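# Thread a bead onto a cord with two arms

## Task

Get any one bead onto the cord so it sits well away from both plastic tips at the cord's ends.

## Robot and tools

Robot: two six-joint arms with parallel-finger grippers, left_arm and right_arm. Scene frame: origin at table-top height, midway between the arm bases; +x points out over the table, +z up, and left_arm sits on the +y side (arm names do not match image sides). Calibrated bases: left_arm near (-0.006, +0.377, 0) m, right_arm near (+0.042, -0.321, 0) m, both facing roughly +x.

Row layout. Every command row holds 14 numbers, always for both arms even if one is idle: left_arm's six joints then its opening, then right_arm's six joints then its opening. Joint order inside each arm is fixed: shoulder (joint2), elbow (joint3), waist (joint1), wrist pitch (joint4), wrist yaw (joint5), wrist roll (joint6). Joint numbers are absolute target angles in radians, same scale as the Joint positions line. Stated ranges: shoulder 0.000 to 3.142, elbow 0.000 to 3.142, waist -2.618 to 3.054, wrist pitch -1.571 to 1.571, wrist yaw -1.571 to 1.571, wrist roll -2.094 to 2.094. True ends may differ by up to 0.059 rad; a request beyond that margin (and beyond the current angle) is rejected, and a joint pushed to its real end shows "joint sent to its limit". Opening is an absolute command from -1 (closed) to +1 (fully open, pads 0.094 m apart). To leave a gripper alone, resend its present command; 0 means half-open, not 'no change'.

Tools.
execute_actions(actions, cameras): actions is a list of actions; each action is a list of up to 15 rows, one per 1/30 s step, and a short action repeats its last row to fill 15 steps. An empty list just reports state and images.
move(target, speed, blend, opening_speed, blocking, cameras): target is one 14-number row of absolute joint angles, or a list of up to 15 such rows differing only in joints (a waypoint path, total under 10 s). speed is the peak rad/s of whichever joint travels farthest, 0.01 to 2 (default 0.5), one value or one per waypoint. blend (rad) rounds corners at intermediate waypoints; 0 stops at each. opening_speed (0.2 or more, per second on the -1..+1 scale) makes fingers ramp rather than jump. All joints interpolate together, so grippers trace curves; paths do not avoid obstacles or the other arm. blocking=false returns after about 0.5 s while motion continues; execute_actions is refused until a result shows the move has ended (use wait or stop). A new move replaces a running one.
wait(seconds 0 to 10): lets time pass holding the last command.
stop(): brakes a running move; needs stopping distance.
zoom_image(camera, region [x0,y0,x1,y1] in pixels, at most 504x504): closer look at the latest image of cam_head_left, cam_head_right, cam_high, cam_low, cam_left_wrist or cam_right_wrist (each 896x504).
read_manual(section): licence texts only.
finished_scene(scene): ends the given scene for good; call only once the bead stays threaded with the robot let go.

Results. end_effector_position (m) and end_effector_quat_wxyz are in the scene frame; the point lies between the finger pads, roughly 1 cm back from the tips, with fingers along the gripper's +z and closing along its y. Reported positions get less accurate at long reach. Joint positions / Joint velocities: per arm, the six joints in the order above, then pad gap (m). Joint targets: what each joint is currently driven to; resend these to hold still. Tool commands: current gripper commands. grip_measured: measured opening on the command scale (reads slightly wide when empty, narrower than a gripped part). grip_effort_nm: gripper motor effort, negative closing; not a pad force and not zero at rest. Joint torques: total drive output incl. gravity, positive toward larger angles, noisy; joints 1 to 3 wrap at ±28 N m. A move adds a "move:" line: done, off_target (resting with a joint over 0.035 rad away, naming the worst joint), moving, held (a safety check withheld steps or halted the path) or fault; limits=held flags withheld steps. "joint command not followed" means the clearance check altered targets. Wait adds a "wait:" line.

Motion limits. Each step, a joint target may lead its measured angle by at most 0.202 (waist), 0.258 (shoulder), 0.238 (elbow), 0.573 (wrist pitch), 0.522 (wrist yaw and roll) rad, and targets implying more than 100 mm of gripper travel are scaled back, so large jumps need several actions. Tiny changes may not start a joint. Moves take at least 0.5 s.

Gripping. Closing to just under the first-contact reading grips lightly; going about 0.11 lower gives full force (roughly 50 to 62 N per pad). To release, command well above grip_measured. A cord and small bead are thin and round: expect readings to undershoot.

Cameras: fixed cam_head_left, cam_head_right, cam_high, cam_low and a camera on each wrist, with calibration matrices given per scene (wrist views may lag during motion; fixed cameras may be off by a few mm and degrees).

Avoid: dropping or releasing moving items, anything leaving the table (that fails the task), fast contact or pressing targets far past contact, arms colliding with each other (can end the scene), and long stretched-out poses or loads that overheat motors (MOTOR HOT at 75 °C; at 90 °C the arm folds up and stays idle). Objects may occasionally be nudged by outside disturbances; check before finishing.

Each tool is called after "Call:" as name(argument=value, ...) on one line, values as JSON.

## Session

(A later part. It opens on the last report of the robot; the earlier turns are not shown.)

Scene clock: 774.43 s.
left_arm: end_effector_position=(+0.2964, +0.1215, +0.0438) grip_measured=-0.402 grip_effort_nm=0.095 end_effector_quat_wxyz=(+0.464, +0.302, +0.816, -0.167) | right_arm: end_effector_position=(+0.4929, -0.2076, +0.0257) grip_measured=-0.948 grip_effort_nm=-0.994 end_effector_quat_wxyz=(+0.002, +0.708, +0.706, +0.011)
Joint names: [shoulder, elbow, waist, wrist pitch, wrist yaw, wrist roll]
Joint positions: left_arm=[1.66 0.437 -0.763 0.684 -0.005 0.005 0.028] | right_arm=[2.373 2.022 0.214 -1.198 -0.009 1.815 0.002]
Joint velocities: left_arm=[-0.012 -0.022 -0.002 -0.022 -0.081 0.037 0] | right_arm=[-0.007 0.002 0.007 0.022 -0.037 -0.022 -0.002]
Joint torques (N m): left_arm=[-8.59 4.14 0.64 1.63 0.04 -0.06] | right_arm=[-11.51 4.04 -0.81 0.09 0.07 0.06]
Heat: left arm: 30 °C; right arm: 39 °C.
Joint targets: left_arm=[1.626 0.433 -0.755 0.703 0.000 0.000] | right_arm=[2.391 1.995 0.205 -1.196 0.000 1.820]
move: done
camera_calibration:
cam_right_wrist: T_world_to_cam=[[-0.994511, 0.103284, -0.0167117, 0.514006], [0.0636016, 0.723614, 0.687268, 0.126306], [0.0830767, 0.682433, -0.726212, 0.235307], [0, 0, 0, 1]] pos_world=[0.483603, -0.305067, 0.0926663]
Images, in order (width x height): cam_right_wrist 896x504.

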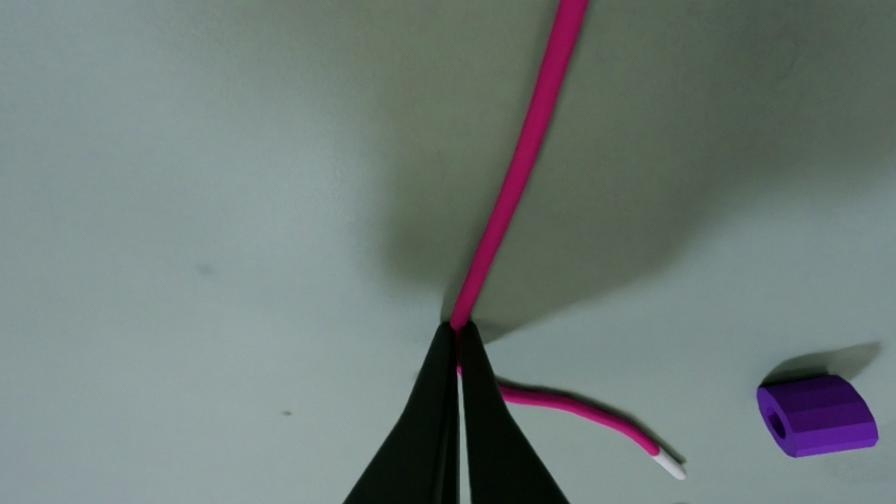

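Call:
move(target=[[1.626,0.433,-0.755,0.703,0,0,-0.4,2.267,2.135,0.205,-1.439,0,1.82,-1],[1.626,0.433,-0.755,0.703,0,0,-0.4,1.36,1.01,0.3,0.15,0,0,-1]], blend=0.1)

Call:
zoom_image(camera="cam_low", region=[300, 150, 600, 350])

Scene clock: 813.87 s.
left_arm: end_effector_position=(+0.2964, +0.1215, +0.0438) grip_measured=-0.402 grip_effort_nm=0.105 end_effector_quat_wxyz=(+0.464, +0.302, +0.816, -0.167) | right_arm: end_effector_position=(+0.4823, -0.1734, +0.2903) grip_measured=-0.952 grip_effort_nm=-1.057 end_effector_quat_wxyz=(+0.610, -0.125, +0.776, +0.104)
Joint names: [shoulder, elbow, waist, wrist pitch, wrist yaw, wrist roll]
Joint positions: left_arm=[1.66 0.437 -0.763 0.684 -0.005 0.005 0.028] | right_arm=[1.391 1.033 0.291 0.121 -0.009 0.007 0.002]
Joint velocities: left_arm=[0.017 -0.002 -0.002 0.022 0.037 -0.051 0] | right_arm=[0.017 0.007 -0.002 -0.007 0.037 0.007 0]
Joint torques (N m): left_arm=[-8.62 4.11 0.66 1.63 0.03 -0.06] | right_arm=[-8.34 5.85 0.72 2.06 0.07 -0.04]
Heat: left arm: 31 °C; right arm: 38 °C.
Joint targets: left_arm=[1.626 0.433 -0.755 0.703 0.000 0.000] | right_arm=[1.360 1.010 0.300 0.150 0.000 0.000]
move: done
camera_calibration:
cam_left_wrist: T_world_to_cam=[[-0.693854, -0.710599, -0.116686, 0.301461], [-0.664078, 0.694073, -0.277963, 0.150587], [0.278509, -0.115377, -0.953478, 0.0863207], [0, 0, 0, 1]] pos_world=[0.28513, 0.119659, 0.159339]
cam_right_wrist: T_world_to_cam=[[0.295417, -0.949409, -0.106538, -0.274222], [-0.811078, -0.190307, -0.553114, 0.543903], [0.504857, 0.24981, -0.826265, 0.155575], [0, 0, 0, 1]] pos_world=[0.443615, -0.195705, 0.400172]

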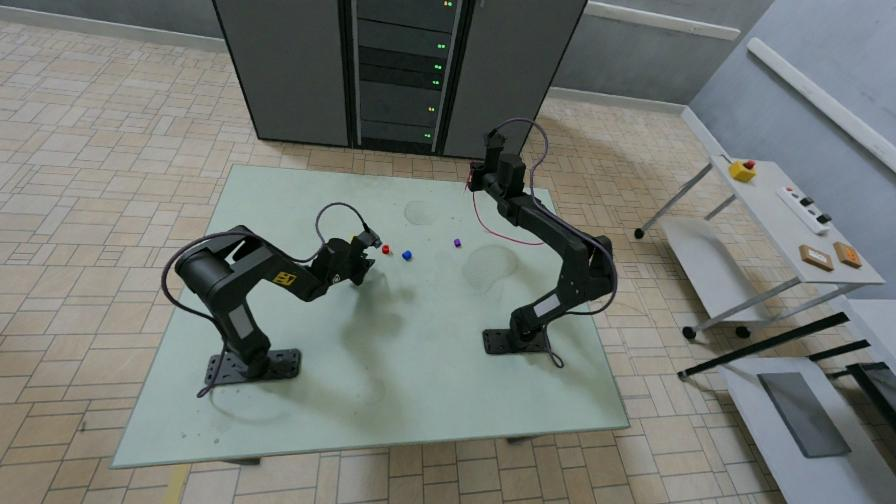

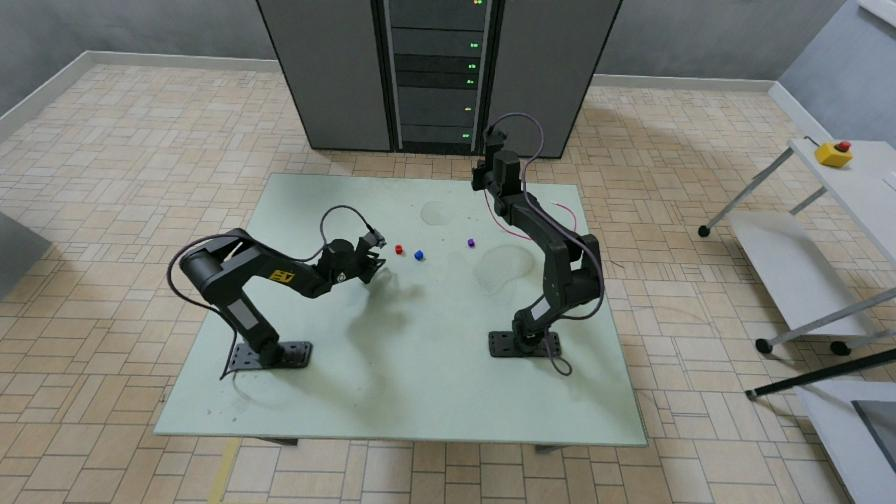

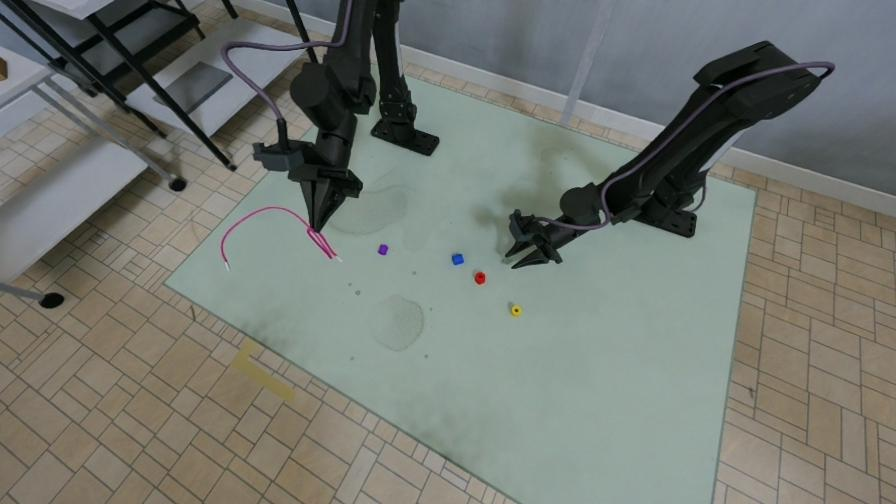

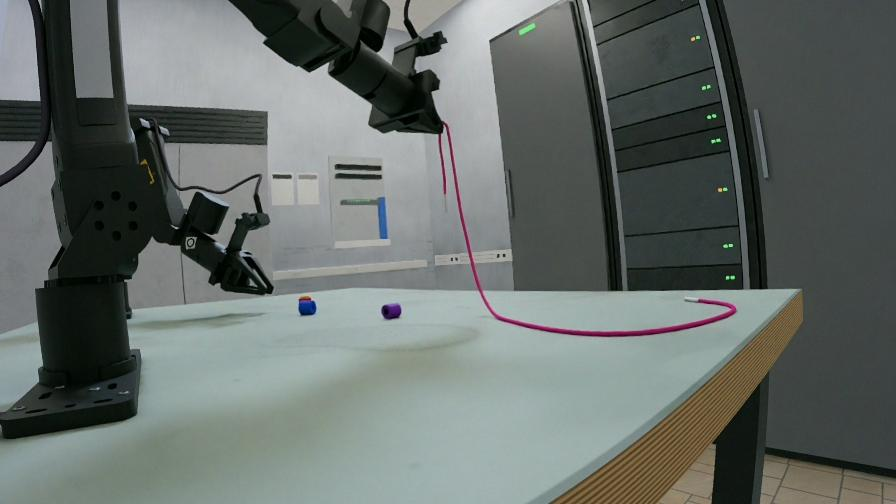

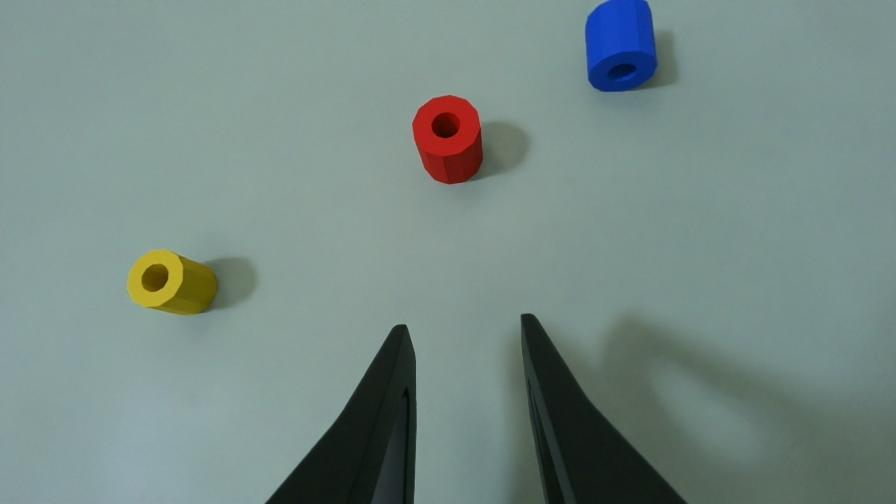

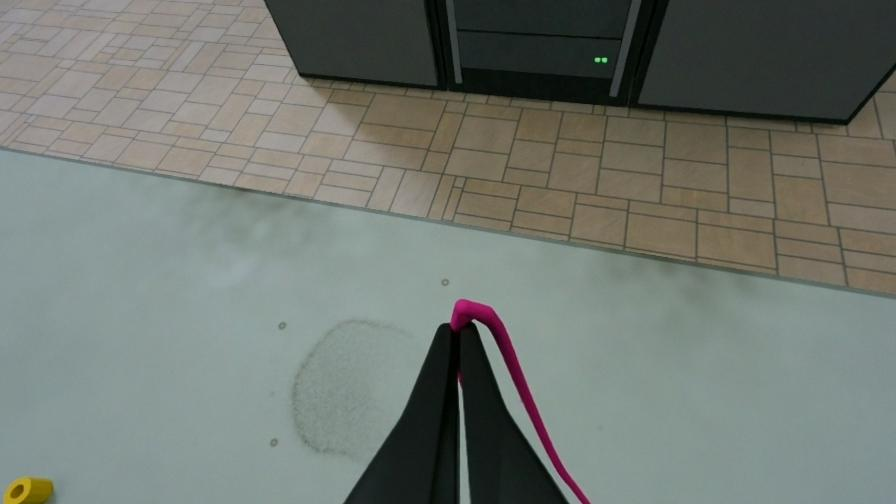

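Scaled by 1.680 from the camera's 896x504 image, which has a finer 1280x720 frame.

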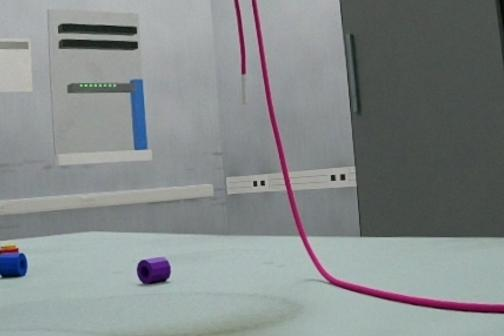

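Call:
move(target=[[1.83,0.56,-0.755,0.785,0,0,-0.4,1.36,1.01,0.3,0.15,0,0,-1],[1.98,0.665,-0.755,0.830,0,0,-0.4,1.36,1.01,0.3,0.15,0,0,-1]], cameras=["cam_left_wrist","cam_low","cam_high"], speed=0.3)

Call:
zoom_image(camera="cam_low", region=[200, 230, 400, 350])

Scene clock: 823.53 s.
left_arm: end_effector_position=(+0.3422, +0.0823, +0.0187) grip_measured=-0.402 grip_effort_nm=0.100 end_effector_quat_wxyz=(+0.476, +0.299, +0.809, -0.172) | right_arm: end_effector_position=(+0.4823, -0.1733, +0.2905) grip_measured=-0.952 grip_effort_nm=-1.053 end_effector_quat_wxyz=(+0.610, -0.125, +0.775, +0.103)
Joint names: [shoulder, elbow, waist, wrist pitch, wrist yaw, wrist roll]
Joint positions: left_arm=[1.963 0.643 -0.763 0.81 -0.005 0.005 0.028] | right_arm=[1.391 1.033 0.291 0.122 -0.009 0.006 0.002]
Joint velocities: left_arm=[-0.002 0.002 0.017 -0.051 0.037 -0.037 -0.001] | right_arm=[0.002 0.017 -0.012 -0.007 0.051 -0.007 0]
Joint torques (N m): left_arm=[-6.53 5.68 0.65 1.65 0.03 -0.06] | right_arm=[-8.25 5.86 0.77 2.05 0.08 -0.04]
Heat: left arm: 31 °C; right arm: 37 °C.
Joint targets: left_arm=[1.980 0.665 -0.755 0.830 0.000 0.000] | right_arm=[1.360 1.010 0.300 0.150 0.000 0.000]
move: done
camera_calibration:
cam_left_wrist: T_world_to_cam=[[-0.691192, -0.712872, -0.118604, 0.301838], [-0.657468, 0.688428, -0.306273, 0.199955], [0.299984, -0.133716, -0.944526, 0.0391416], [0, 0, 0, 1]] pos_world=[0.32835, 0.0827509, 0.13401]
Images, in order (width x height): cam_high 896x504, cam_low 896x504, cam_left_wrist 896x504.

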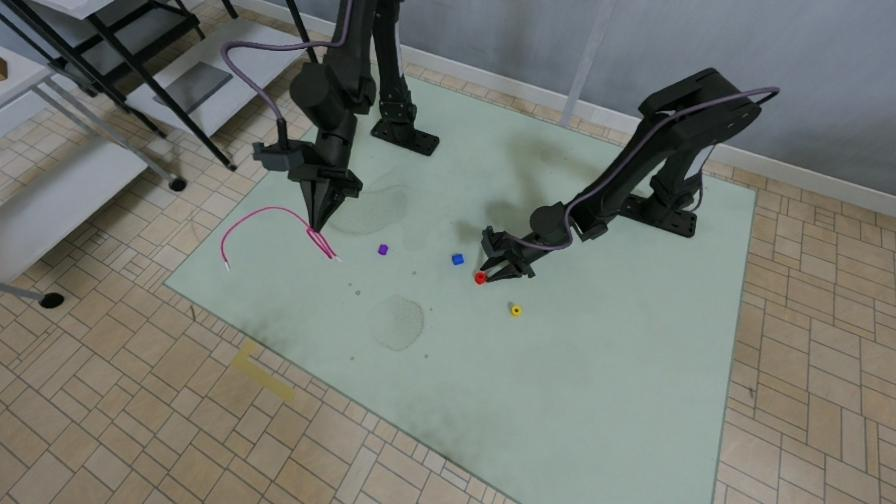

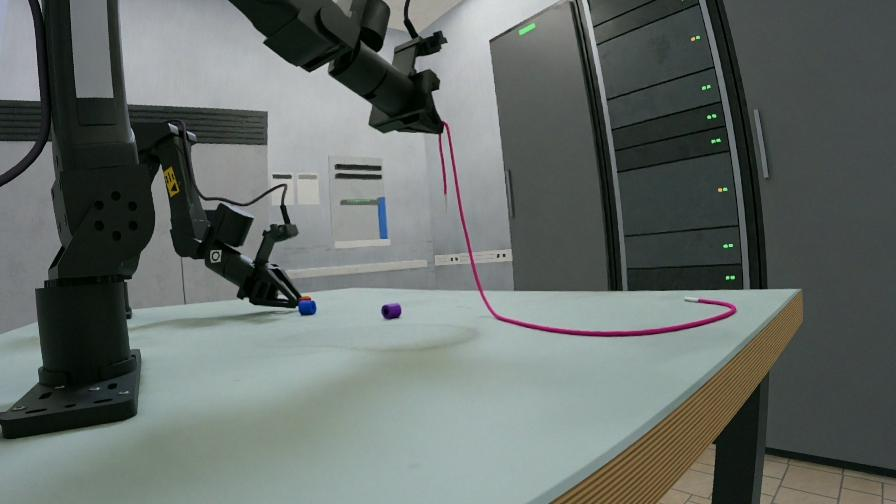

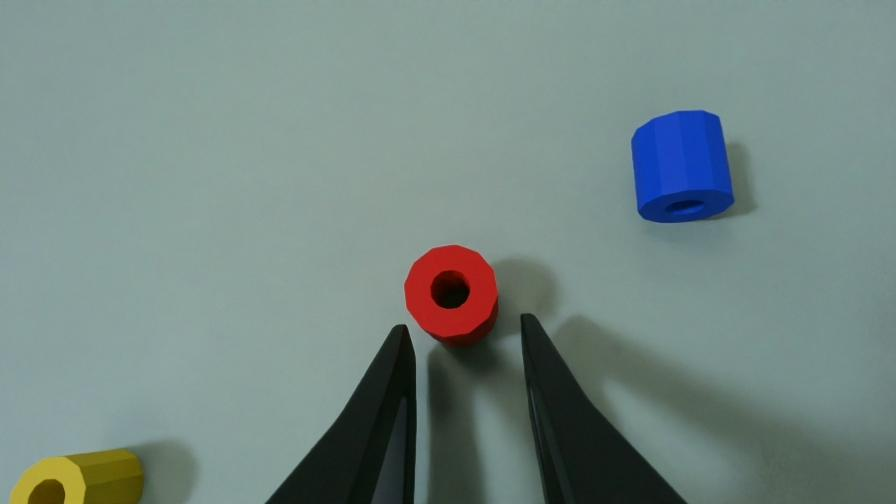

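Scaled by 2.520 from the camera's 896x504 image, which has a finer 1280x720 frame.

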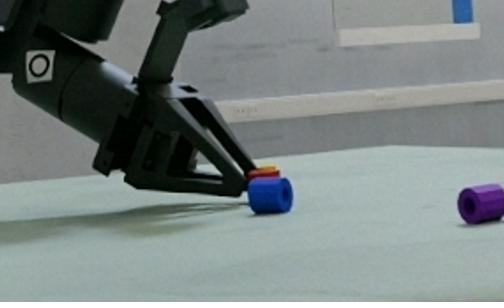

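Call:
move(target=[2.036,0.700,-0.745,0.864,0,0,-0.4,1.36,1.01,0.3,0.15,0,0,-1], cameras=["cam_left_wrist","cam_low"], speed=0.3)

Call:
zoom_image(camera="cam_low", region=[200, 230, 400, 350])

Scene clock: 831.67 s.
left_arm: end_effector_position=(+0.3527, +0.0781, +0.0142) grip_measured=-0.402 grip_effort_nm=0.100 end_effector_quat_wxyz=(+0.483, +0.295, +0.807, -0.172) | right_arm: end_effector_position=(+0.4823, -0.1733, +0.2905) grip_measured=-0.952 grip_effort_nm=-1.053 end_effector_quat_wxyz=(+0.610, -0.125, +0.775, +0.103)
Joint names: [shoulder, elbow, waist, wrist pitch, wrist yaw, wrist roll]
Joint positions: left_arm=[2.017 0.679 -0.756 0.844 -0.005 0.005 0.028] | right_arm=[1.391 1.033 0.291 0.122 -0.009 0.006 0.002]
Joint velocities: left_arm=[-0.012 0.002 0.007 -0.007 0.007 0.007 0.001] | right_arm=[-0.007 0.007 0.017 -0.037 0.007 -0.007 0]
Joint torques (N m): left_arm=[-6.74 5.57 0.85 1.65 0.03 -0.06] | right_arm=[-8.34 5.85 0.8 2.06 0.09 -0.04]
Heat: left arm: 31 °C; right arm: 36 °C.
Joint targets: left_arm=[2.036 0.700 -0.745 0.864 0.000 0.000] | right_arm=[1.360 1.010 0.300 0.150 0.000 0.000]
move: done
camera_calibration:
cam_left_wrist: T_world_to_cam=[[-0.684307, -0.719324, -0.119569, 0.303598], [-0.658946, 0.680234, -0.321047, 0.209753], [0.312272, -0.140905, -0.939485, 0.0273238], [0, 0, 0, 1]] pos_world=[0.337438, 0.0795544, 0.129312]
Images, in order (width x height): cam_low 896x504, cam_left_wrist 896x504.

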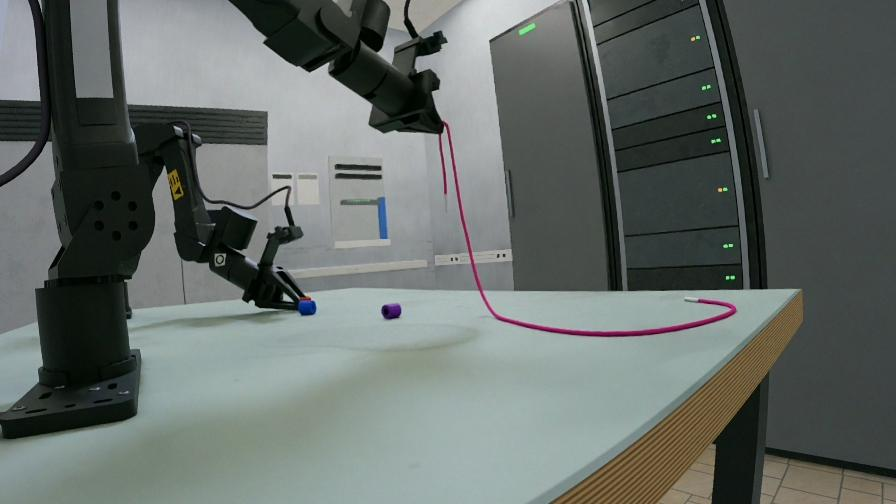

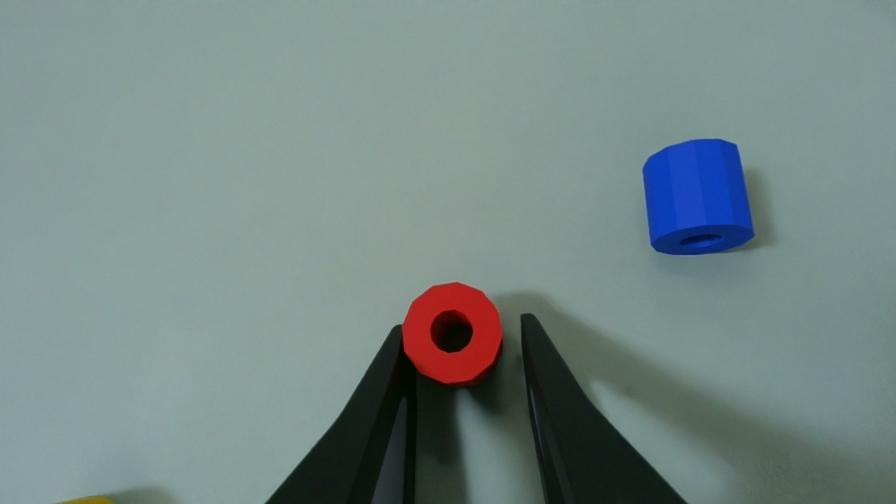

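Scaled by 2.520 from the camera's 896x504 image, which has a finer 1280x720 frame.

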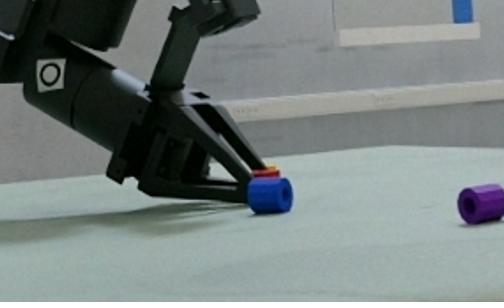

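Call:
move(target=[2.045,0.706,-0.735,0.867,0,0,-0.4,1.36,1.01,0.3,0.15,0,0,-1], cameras=["cam_left_wrist"], speed=0.3)

Call:
move(target=[2.045,0.706,-0.735,0.867,0,0,-0.68,1.36,1.01,0.3,0.15,0,0,-1], cameras=["cam_left_wrist"], opening_speed=0.25)

Scene clock: 840.63 s.
left_arm: end_effector_position=(+0.3573, +0.0814, +0.0131) grip_measured=-0.402 grip_effort_nm=0.105 end_effector_quat_wxyz=(+0.484, +0.290, +0.808, -0.169) | right_arm: end_effector_position=(+0.4823, -0.1733, +0.2905) grip_measured=-0.952 grip_effort_nm=-1.057 end_effector_quat_wxyz=(+0.610, -0.125, +0.775, +0.103)
Joint names: [shoulder, elbow, waist, wrist pitch, wrist yaw, wrist roll]
Joint positions: left_arm=[2.025 0.685 -0.744 0.847 -0.005 0.005 0.028] | right_arm=[1.391 1.033 0.291 0.122 -0.009 0.006 0.002]
Joint velocities: left_arm=[-0.007 -0.012 -0.012 0.037 -0.066 -0.007 0.001] | right_arm=[-0.007 -0.017 -0.007 0.081 -0.022 0.051 0]
Joint torques (N m): left_arm=[-6.75 5.56 0.72 1.66 0.03 -0.06] | right_arm=[-8.38 5.86 0.75 2.06 0.08 -0.03]
Heat: left arm: 30 °C; right arm: 36 °C.
Joint targets: left_arm=[2.045 0.706 -0.735 0.867 0.000 0.000] | right_arm=[1.360 1.010 0.300 0.150 0.000 0.000]
move: done
camera_calibration:
cam_left_wrist: T_world_to_cam=[[-0.675683, -0.727424, -0.119616, 0.306627], [-0.666754, 0.672239, -0.321766, 0.213659], [0.314471, -0.137657, -0.939233, 0.0242464], [0, 0, 0, 1]] pos_world=[0.342016, 0.0827554, 0.128199]
Images, in order (width x height): cam_left_wrist 896x504.

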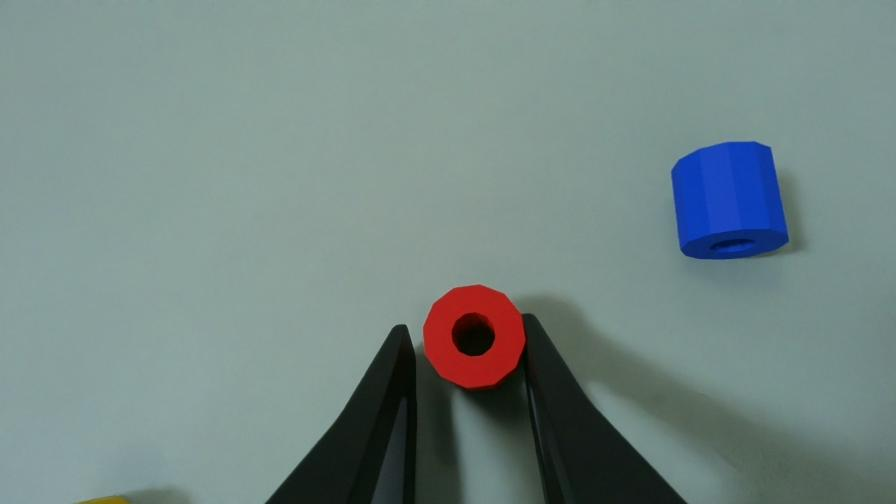

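Scene clock: 841.97 s.
left_arm: end_effector_position=(+0.3574, +0.0814, +0.0132) grip_measured=-0.566 grip_effort_nm=-1.028 end_effector_quat_wxyz=(+0.484, +0.290, +0.808, -0.169) | right_arm: end_effector_position=(+0.4823, -0.1733, +0.2905) grip_measured=-0.952 grip_effort_nm=-1.053 end_effector_quat_wxyz=(+0.610, -0.125, +0.775, +0.103)
Joint names: [shoulder, elbow, waist, wrist pitch, wrist yaw, wrist roll]
Joint positions: left_arm=[2.025 0.685 -0.744 0.847 -0.005 0.005 0.02] | right_arm=[1.391 1.033 0.291 0.122 -0.009 0.006 0.002]
Joint velocities: left_arm=[-0.007 -0.002 0.007 0.022 -0.007 -0.022 0.001] | right_arm=[-0.012 -0.002 -0.007 -0.037 -0.037 0.022 0]
Joint torques (N m): left_arm=[-6.75 5.57 0.72 1.66 0.03 -0.06] | right_arm=[-8.29 5.85 0.72 2.05 0.08 -0.05]
Heat: left arm: 30 °C; right arm: 36 °C.
Joint targets: left_arm=[2.045 0.706 -0.735 0.867 0.000 0.000] | right_arm=[1.360 1.010 0.300 0.150 0.000 0.000]
move: done
camera_calibration:
cam_left_wrist: T_world_to_cam=[[-0.675647, -0.727453, -0.119639, 0.30663], [-0.666659, 0.672161, -0.322125, 0.213706], [0.314748, -0.137885, -0.939107, 0.0242278], [0, 0, 0, 1]] pos_world=[0.342017, 0.0827547, 0.128277]
Images, in order (width x height): cam_left_wrist 896x504.

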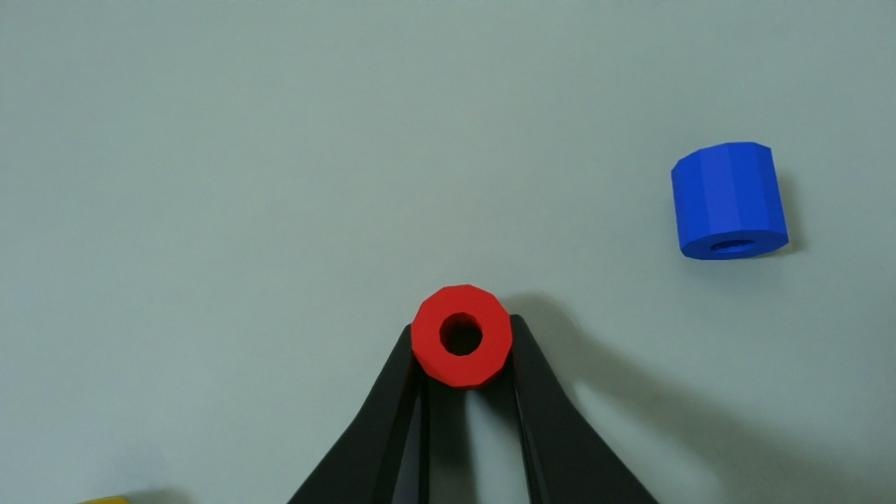

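Call:
move(target=[[1.829,0.717,-0.735,0.65,0,0,-0.68,1.36,1.01,0.3,0.15,0,0,-1],[1.715,0.935,-0.735,0.322,0,0,-0.68,1.36,1.01,0.3,0.15,0,0,-1]], blend=0.03)

Scene clock: 858.10 s.
left_arm: end_effector_position=(+0.3750, +0.0669, +0.1137) grip_measured=-0.566 grip_effort_nm=-1.028 end_effector_quat_wxyz=(+0.475, +0.292, +0.813, -0.166) | right_arm: end_effector_position=(+0.4823, -0.1733, +0.2905) grip_measured=-0.952 grip_effort_nm=-1.053 end_effector_quat_wxyz=(+0.610, -0.125, +0.775, +0.103)
Joint names: [shoulder, elbow, waist, wrist pitch, wrist yaw, wrist roll]
Joint positions: left_arm=[1.751 0.912 -0.744 0.323 -0.005 0.005 0.02] | right_arm=[1.391 1.033 0.291 0.122 -0.009 0.006 0.002]
Joint velocities: left_arm=[-0.007 -0.012 0.027 -0.007 0.007 0.007 0] | right_arm=[0.007 0.027 -0.017 -0.007 0.022 -0.007 -0.002]
Joint torques (N m): left_arm=[-11.11 7.51 0.72 1.49 0.03 -0.06] | right_arm=[-8.29 5.85 0.8 2.07 0.07 -0.06]
Heat: left arm: 30 °C; right arm: 35 °C.
Joint targets: left_arm=[1.715 0.935 -0.735 0.322 0.000 0.000] | right_arm=[1.360 1.010 0.300 0.150 0.000 0.000]
move: off_target (left_arm); left_arm: the shoulder is farthest, 0.036 rad from its target
camera_calibration:
cam_left_wrist: T_world_to_cam=[[-0.677682, -0.725783, -0.118267, 0.32054], [-0.67199, 0.676536, -0.301211, 0.266921], [0.298626, -0.124651, -0.946195, 0.117067], [0, 0, 0, 1]] pos_world=[0.361633, 0.0666529, 0.229077]
cam_right_wrist: T_world_to_cam=[[0.295787, -0.949417, -0.105444, -0.274699], [-0.810428, -0.190975, -0.553837, 0.543823], [0.505685, 0.249273, -0.825922, 0.15511], [0, 0, 0, 1]] pos_world=[0.443545, -0.195612, 0.400332]

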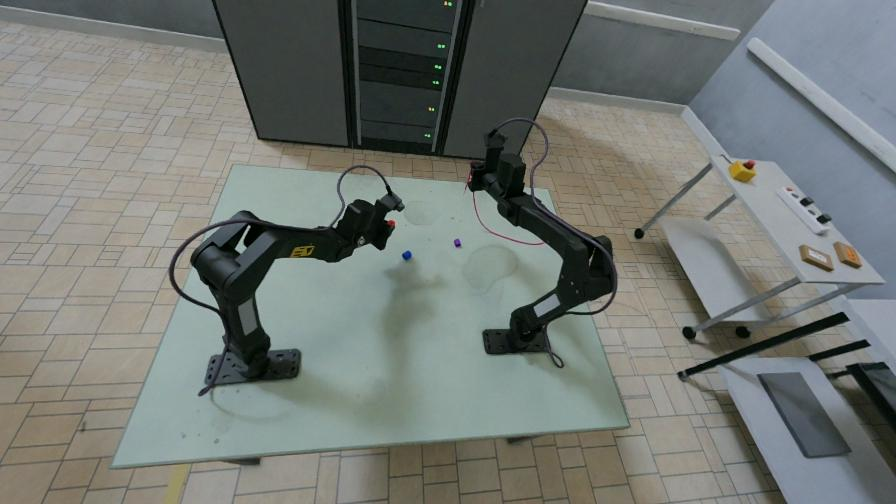

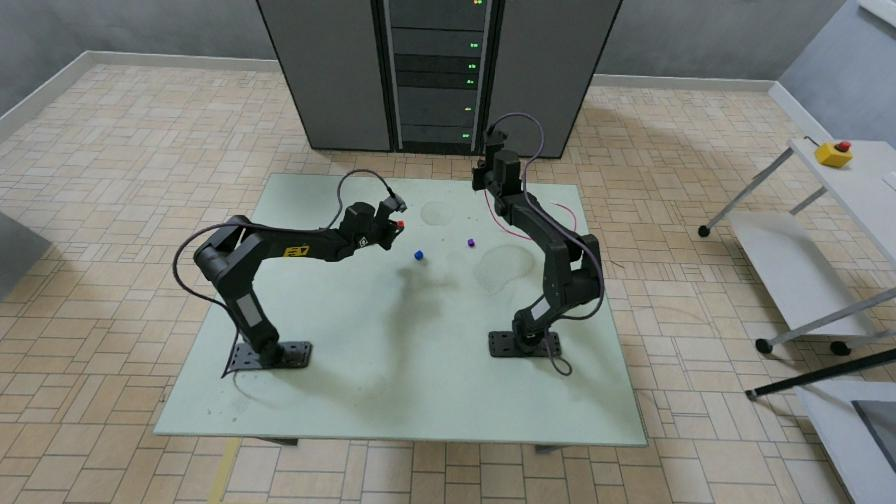

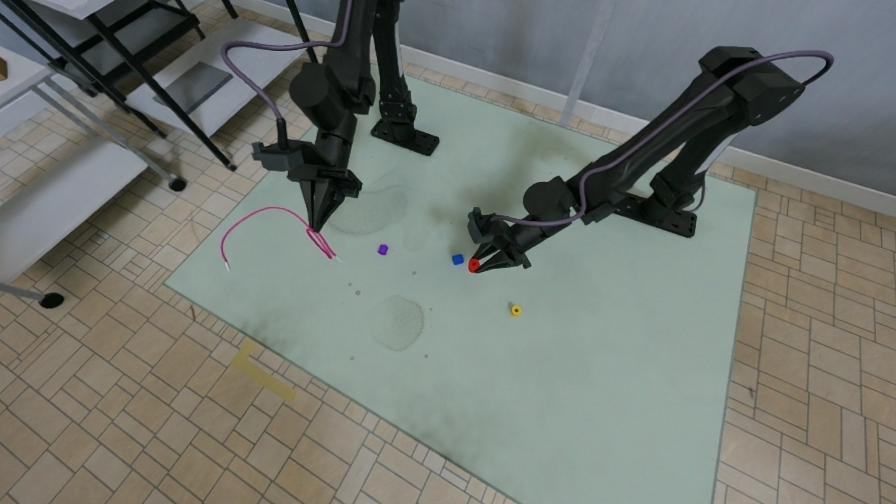

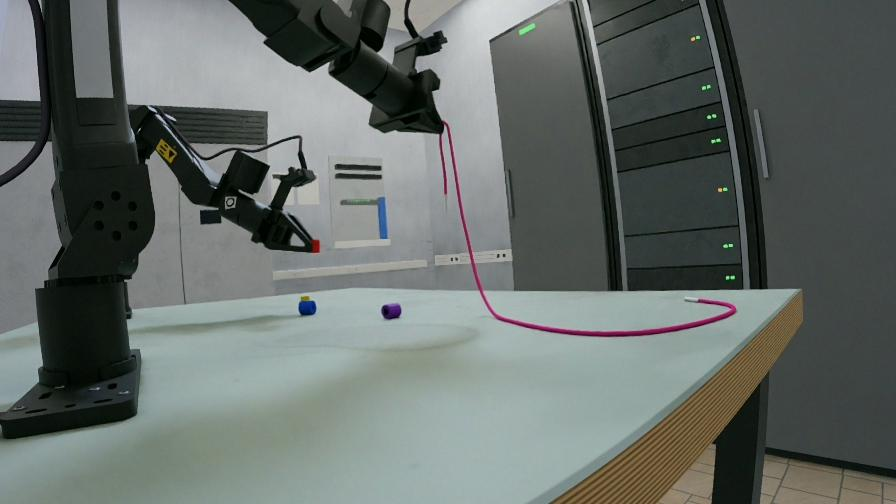

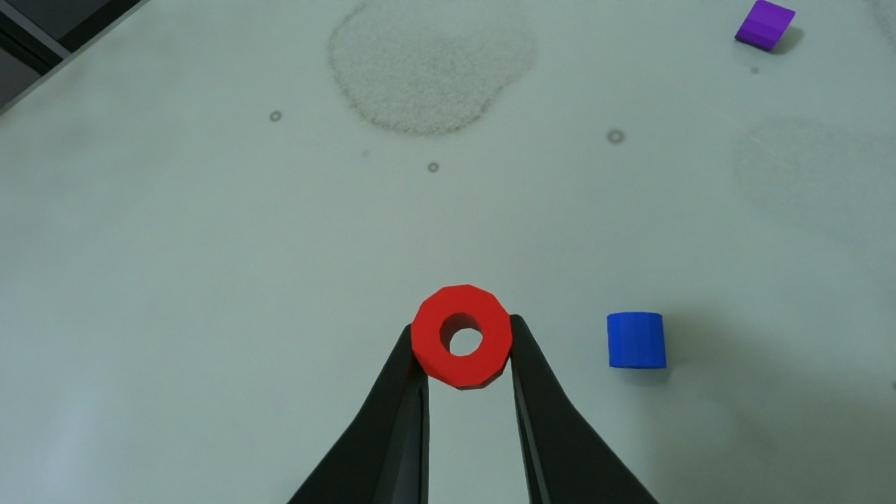

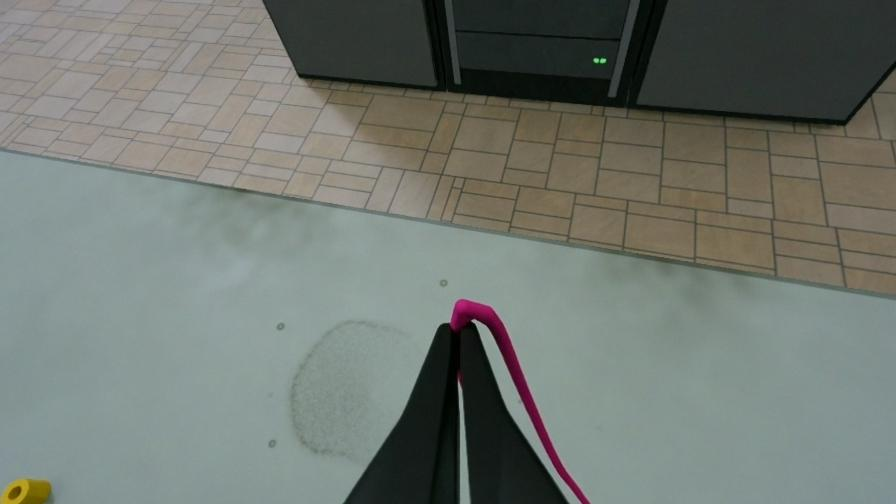

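Call:
move(target=[[1.715,0.935,-0.735,0.322,0,0,-0.68,1.497,1.36,0.3,-0.075,0,0,-1],[1.715,0.935,-0.735,0.322,0,0,-0.68,1.497,1.36,0.68,-0.075,0,0,-1]], blend=0.05)

Call:
zoom_image(camera="cam_low", region=[250, 50, 550, 250])

Call:
zoom_image(camera="cam_high", region=[320, 150, 620, 320])

Scene clock: 872.70 s.
left_arm: end_effector_position=(+0.3749, +0.0670, +0.1135) grip_measured=-0.566 grip_effort_nm=-1.033 end_effector_quat_wxyz=(+0.475, +0.292, +0.814, -0.166) | right_arm: end_effector_position=(+0.4135, -0.0009, +0.3403) grip_measured=-0.952 grip_effort_nm=-1.057 end_effector_quat_wxyz=(+0.579, -0.272, +0.737, +0.217)
Joint names: [shoulder, elbow, waist, wrist pitch, wrist yaw, wrist roll]
Joint positions: left_arm=[1.751 0.912 -0.744 0.322 -0.005 0.005 0.02] | right_arm=[1.486 1.314 0.681 -0.065 -0.003 0.005 0.002]
Joint velocities: left_arm=[-0.007 0.002 0.007 -0.095 -0.051 0.066 0.001] | right_arm=[0.007 -0.022 -0.007 0.022 0.022 -0.051 -0.001]
Joint torques (N m): left_arm=[-11.1 7.51 0.7 1.47 0.03 -0.05] | right_arm=[-5.98 11.07 -0.14 1.7 0.01 -0.03]
Heat: left arm: 30 °C; right arm: 35 °C.
Joint targets: left_arm=[1.715 0.935 -0.735 0.322 0.000 0.000] | right_arm=[1.497 1.360 0.680 -0.075 0.000 0.000]
move: off_target (left_arm, right_arm); left_arm: the shoulder is farthest, 0.036 rad from its target; right_arm: the elbow is farthest, 0.046 rad from its target
camera_calibration:
cam_left_wrist: T_world_to_cam=[[-0.677786, -0.725697, -0.118195, 0.320527], [-0.672256, 0.676755, -0.300125, 0.266675], [0.297789, -0.123964, -0.946549, 0.117185], [0, 0, 0, 1]] pos_world=[0.361626, 0.0666583, 0.228841]
cam_right_wrist: T_world_to_cam=[[0.630306, -0.769426, -0.103432, -0.224172], [-0.679559, -0.482387, -0.552722, 0.493805], [0.375385, 0.418672, -0.826922, 0.242446], [0, 0, 0, 1]] pos_world=[0.385856, -0.0357839, 0.450234]

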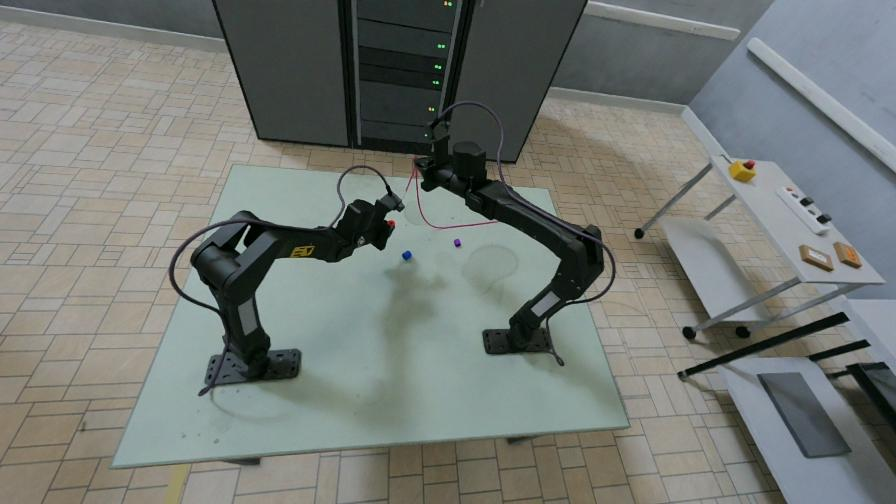

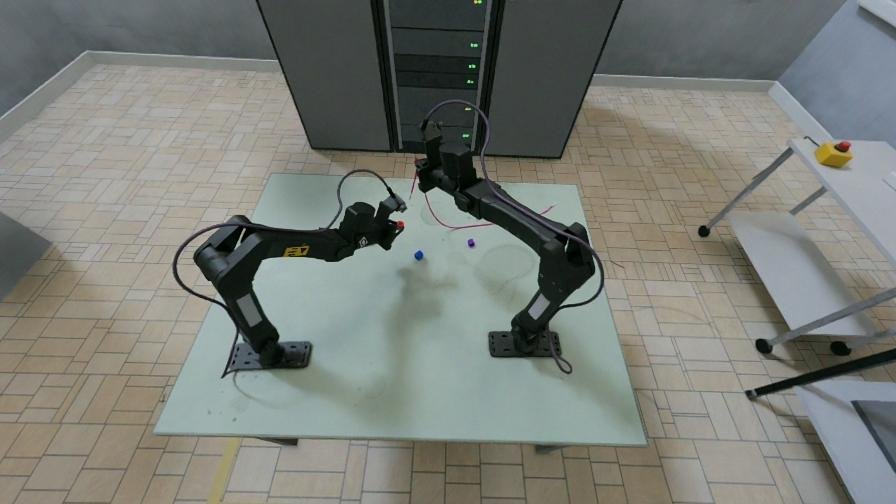

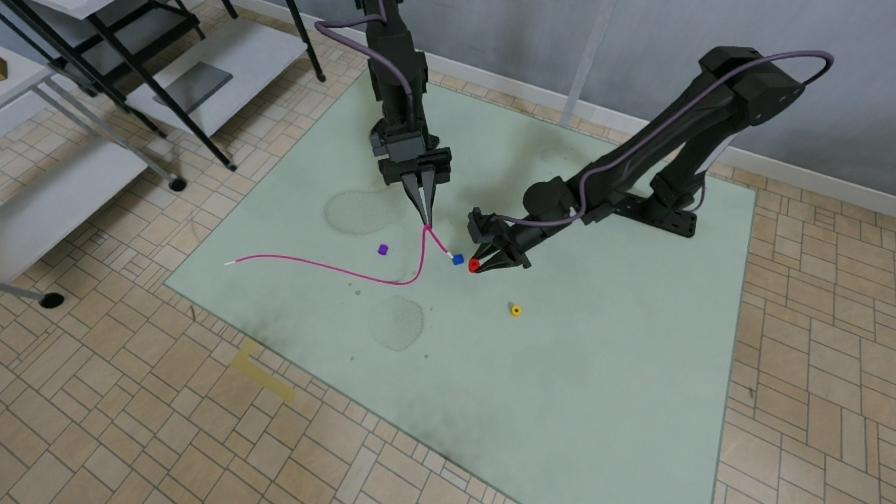

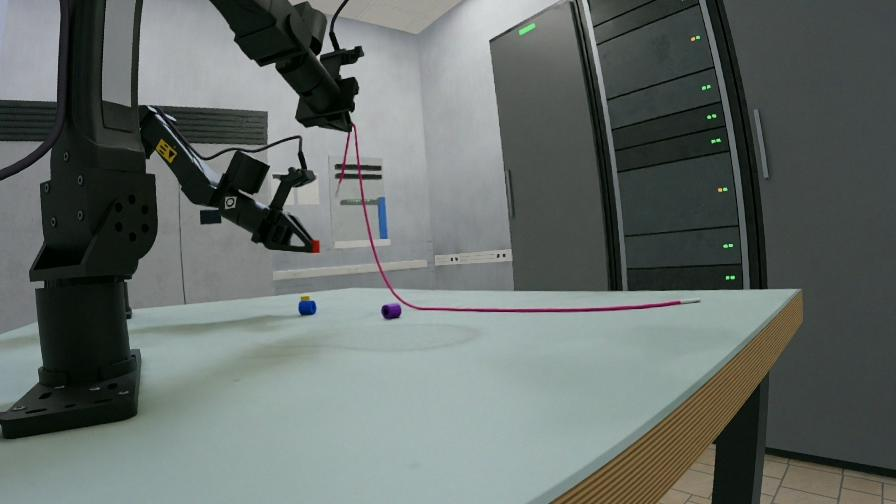

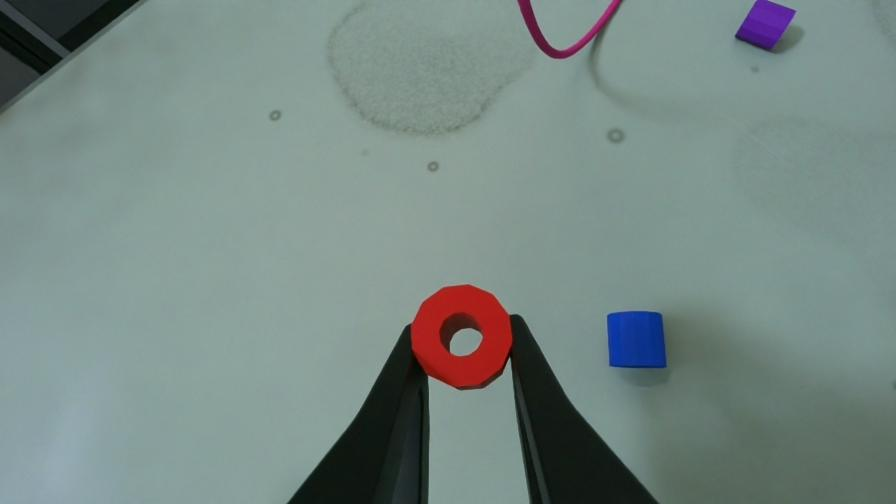

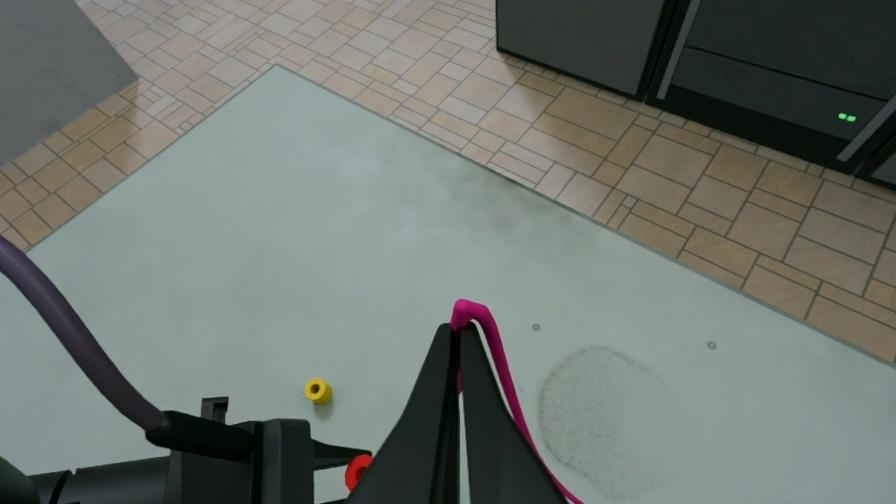

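Scaled by 1.680 from the camera's 896x504 image, which has a finer 1280x720 frame.

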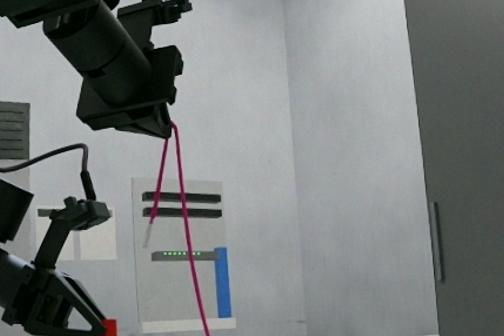

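Scaled by 1.680 from the camera's 896x504 image, which has a finer 1280x720 frame.

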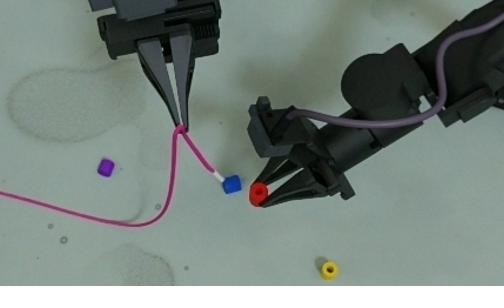

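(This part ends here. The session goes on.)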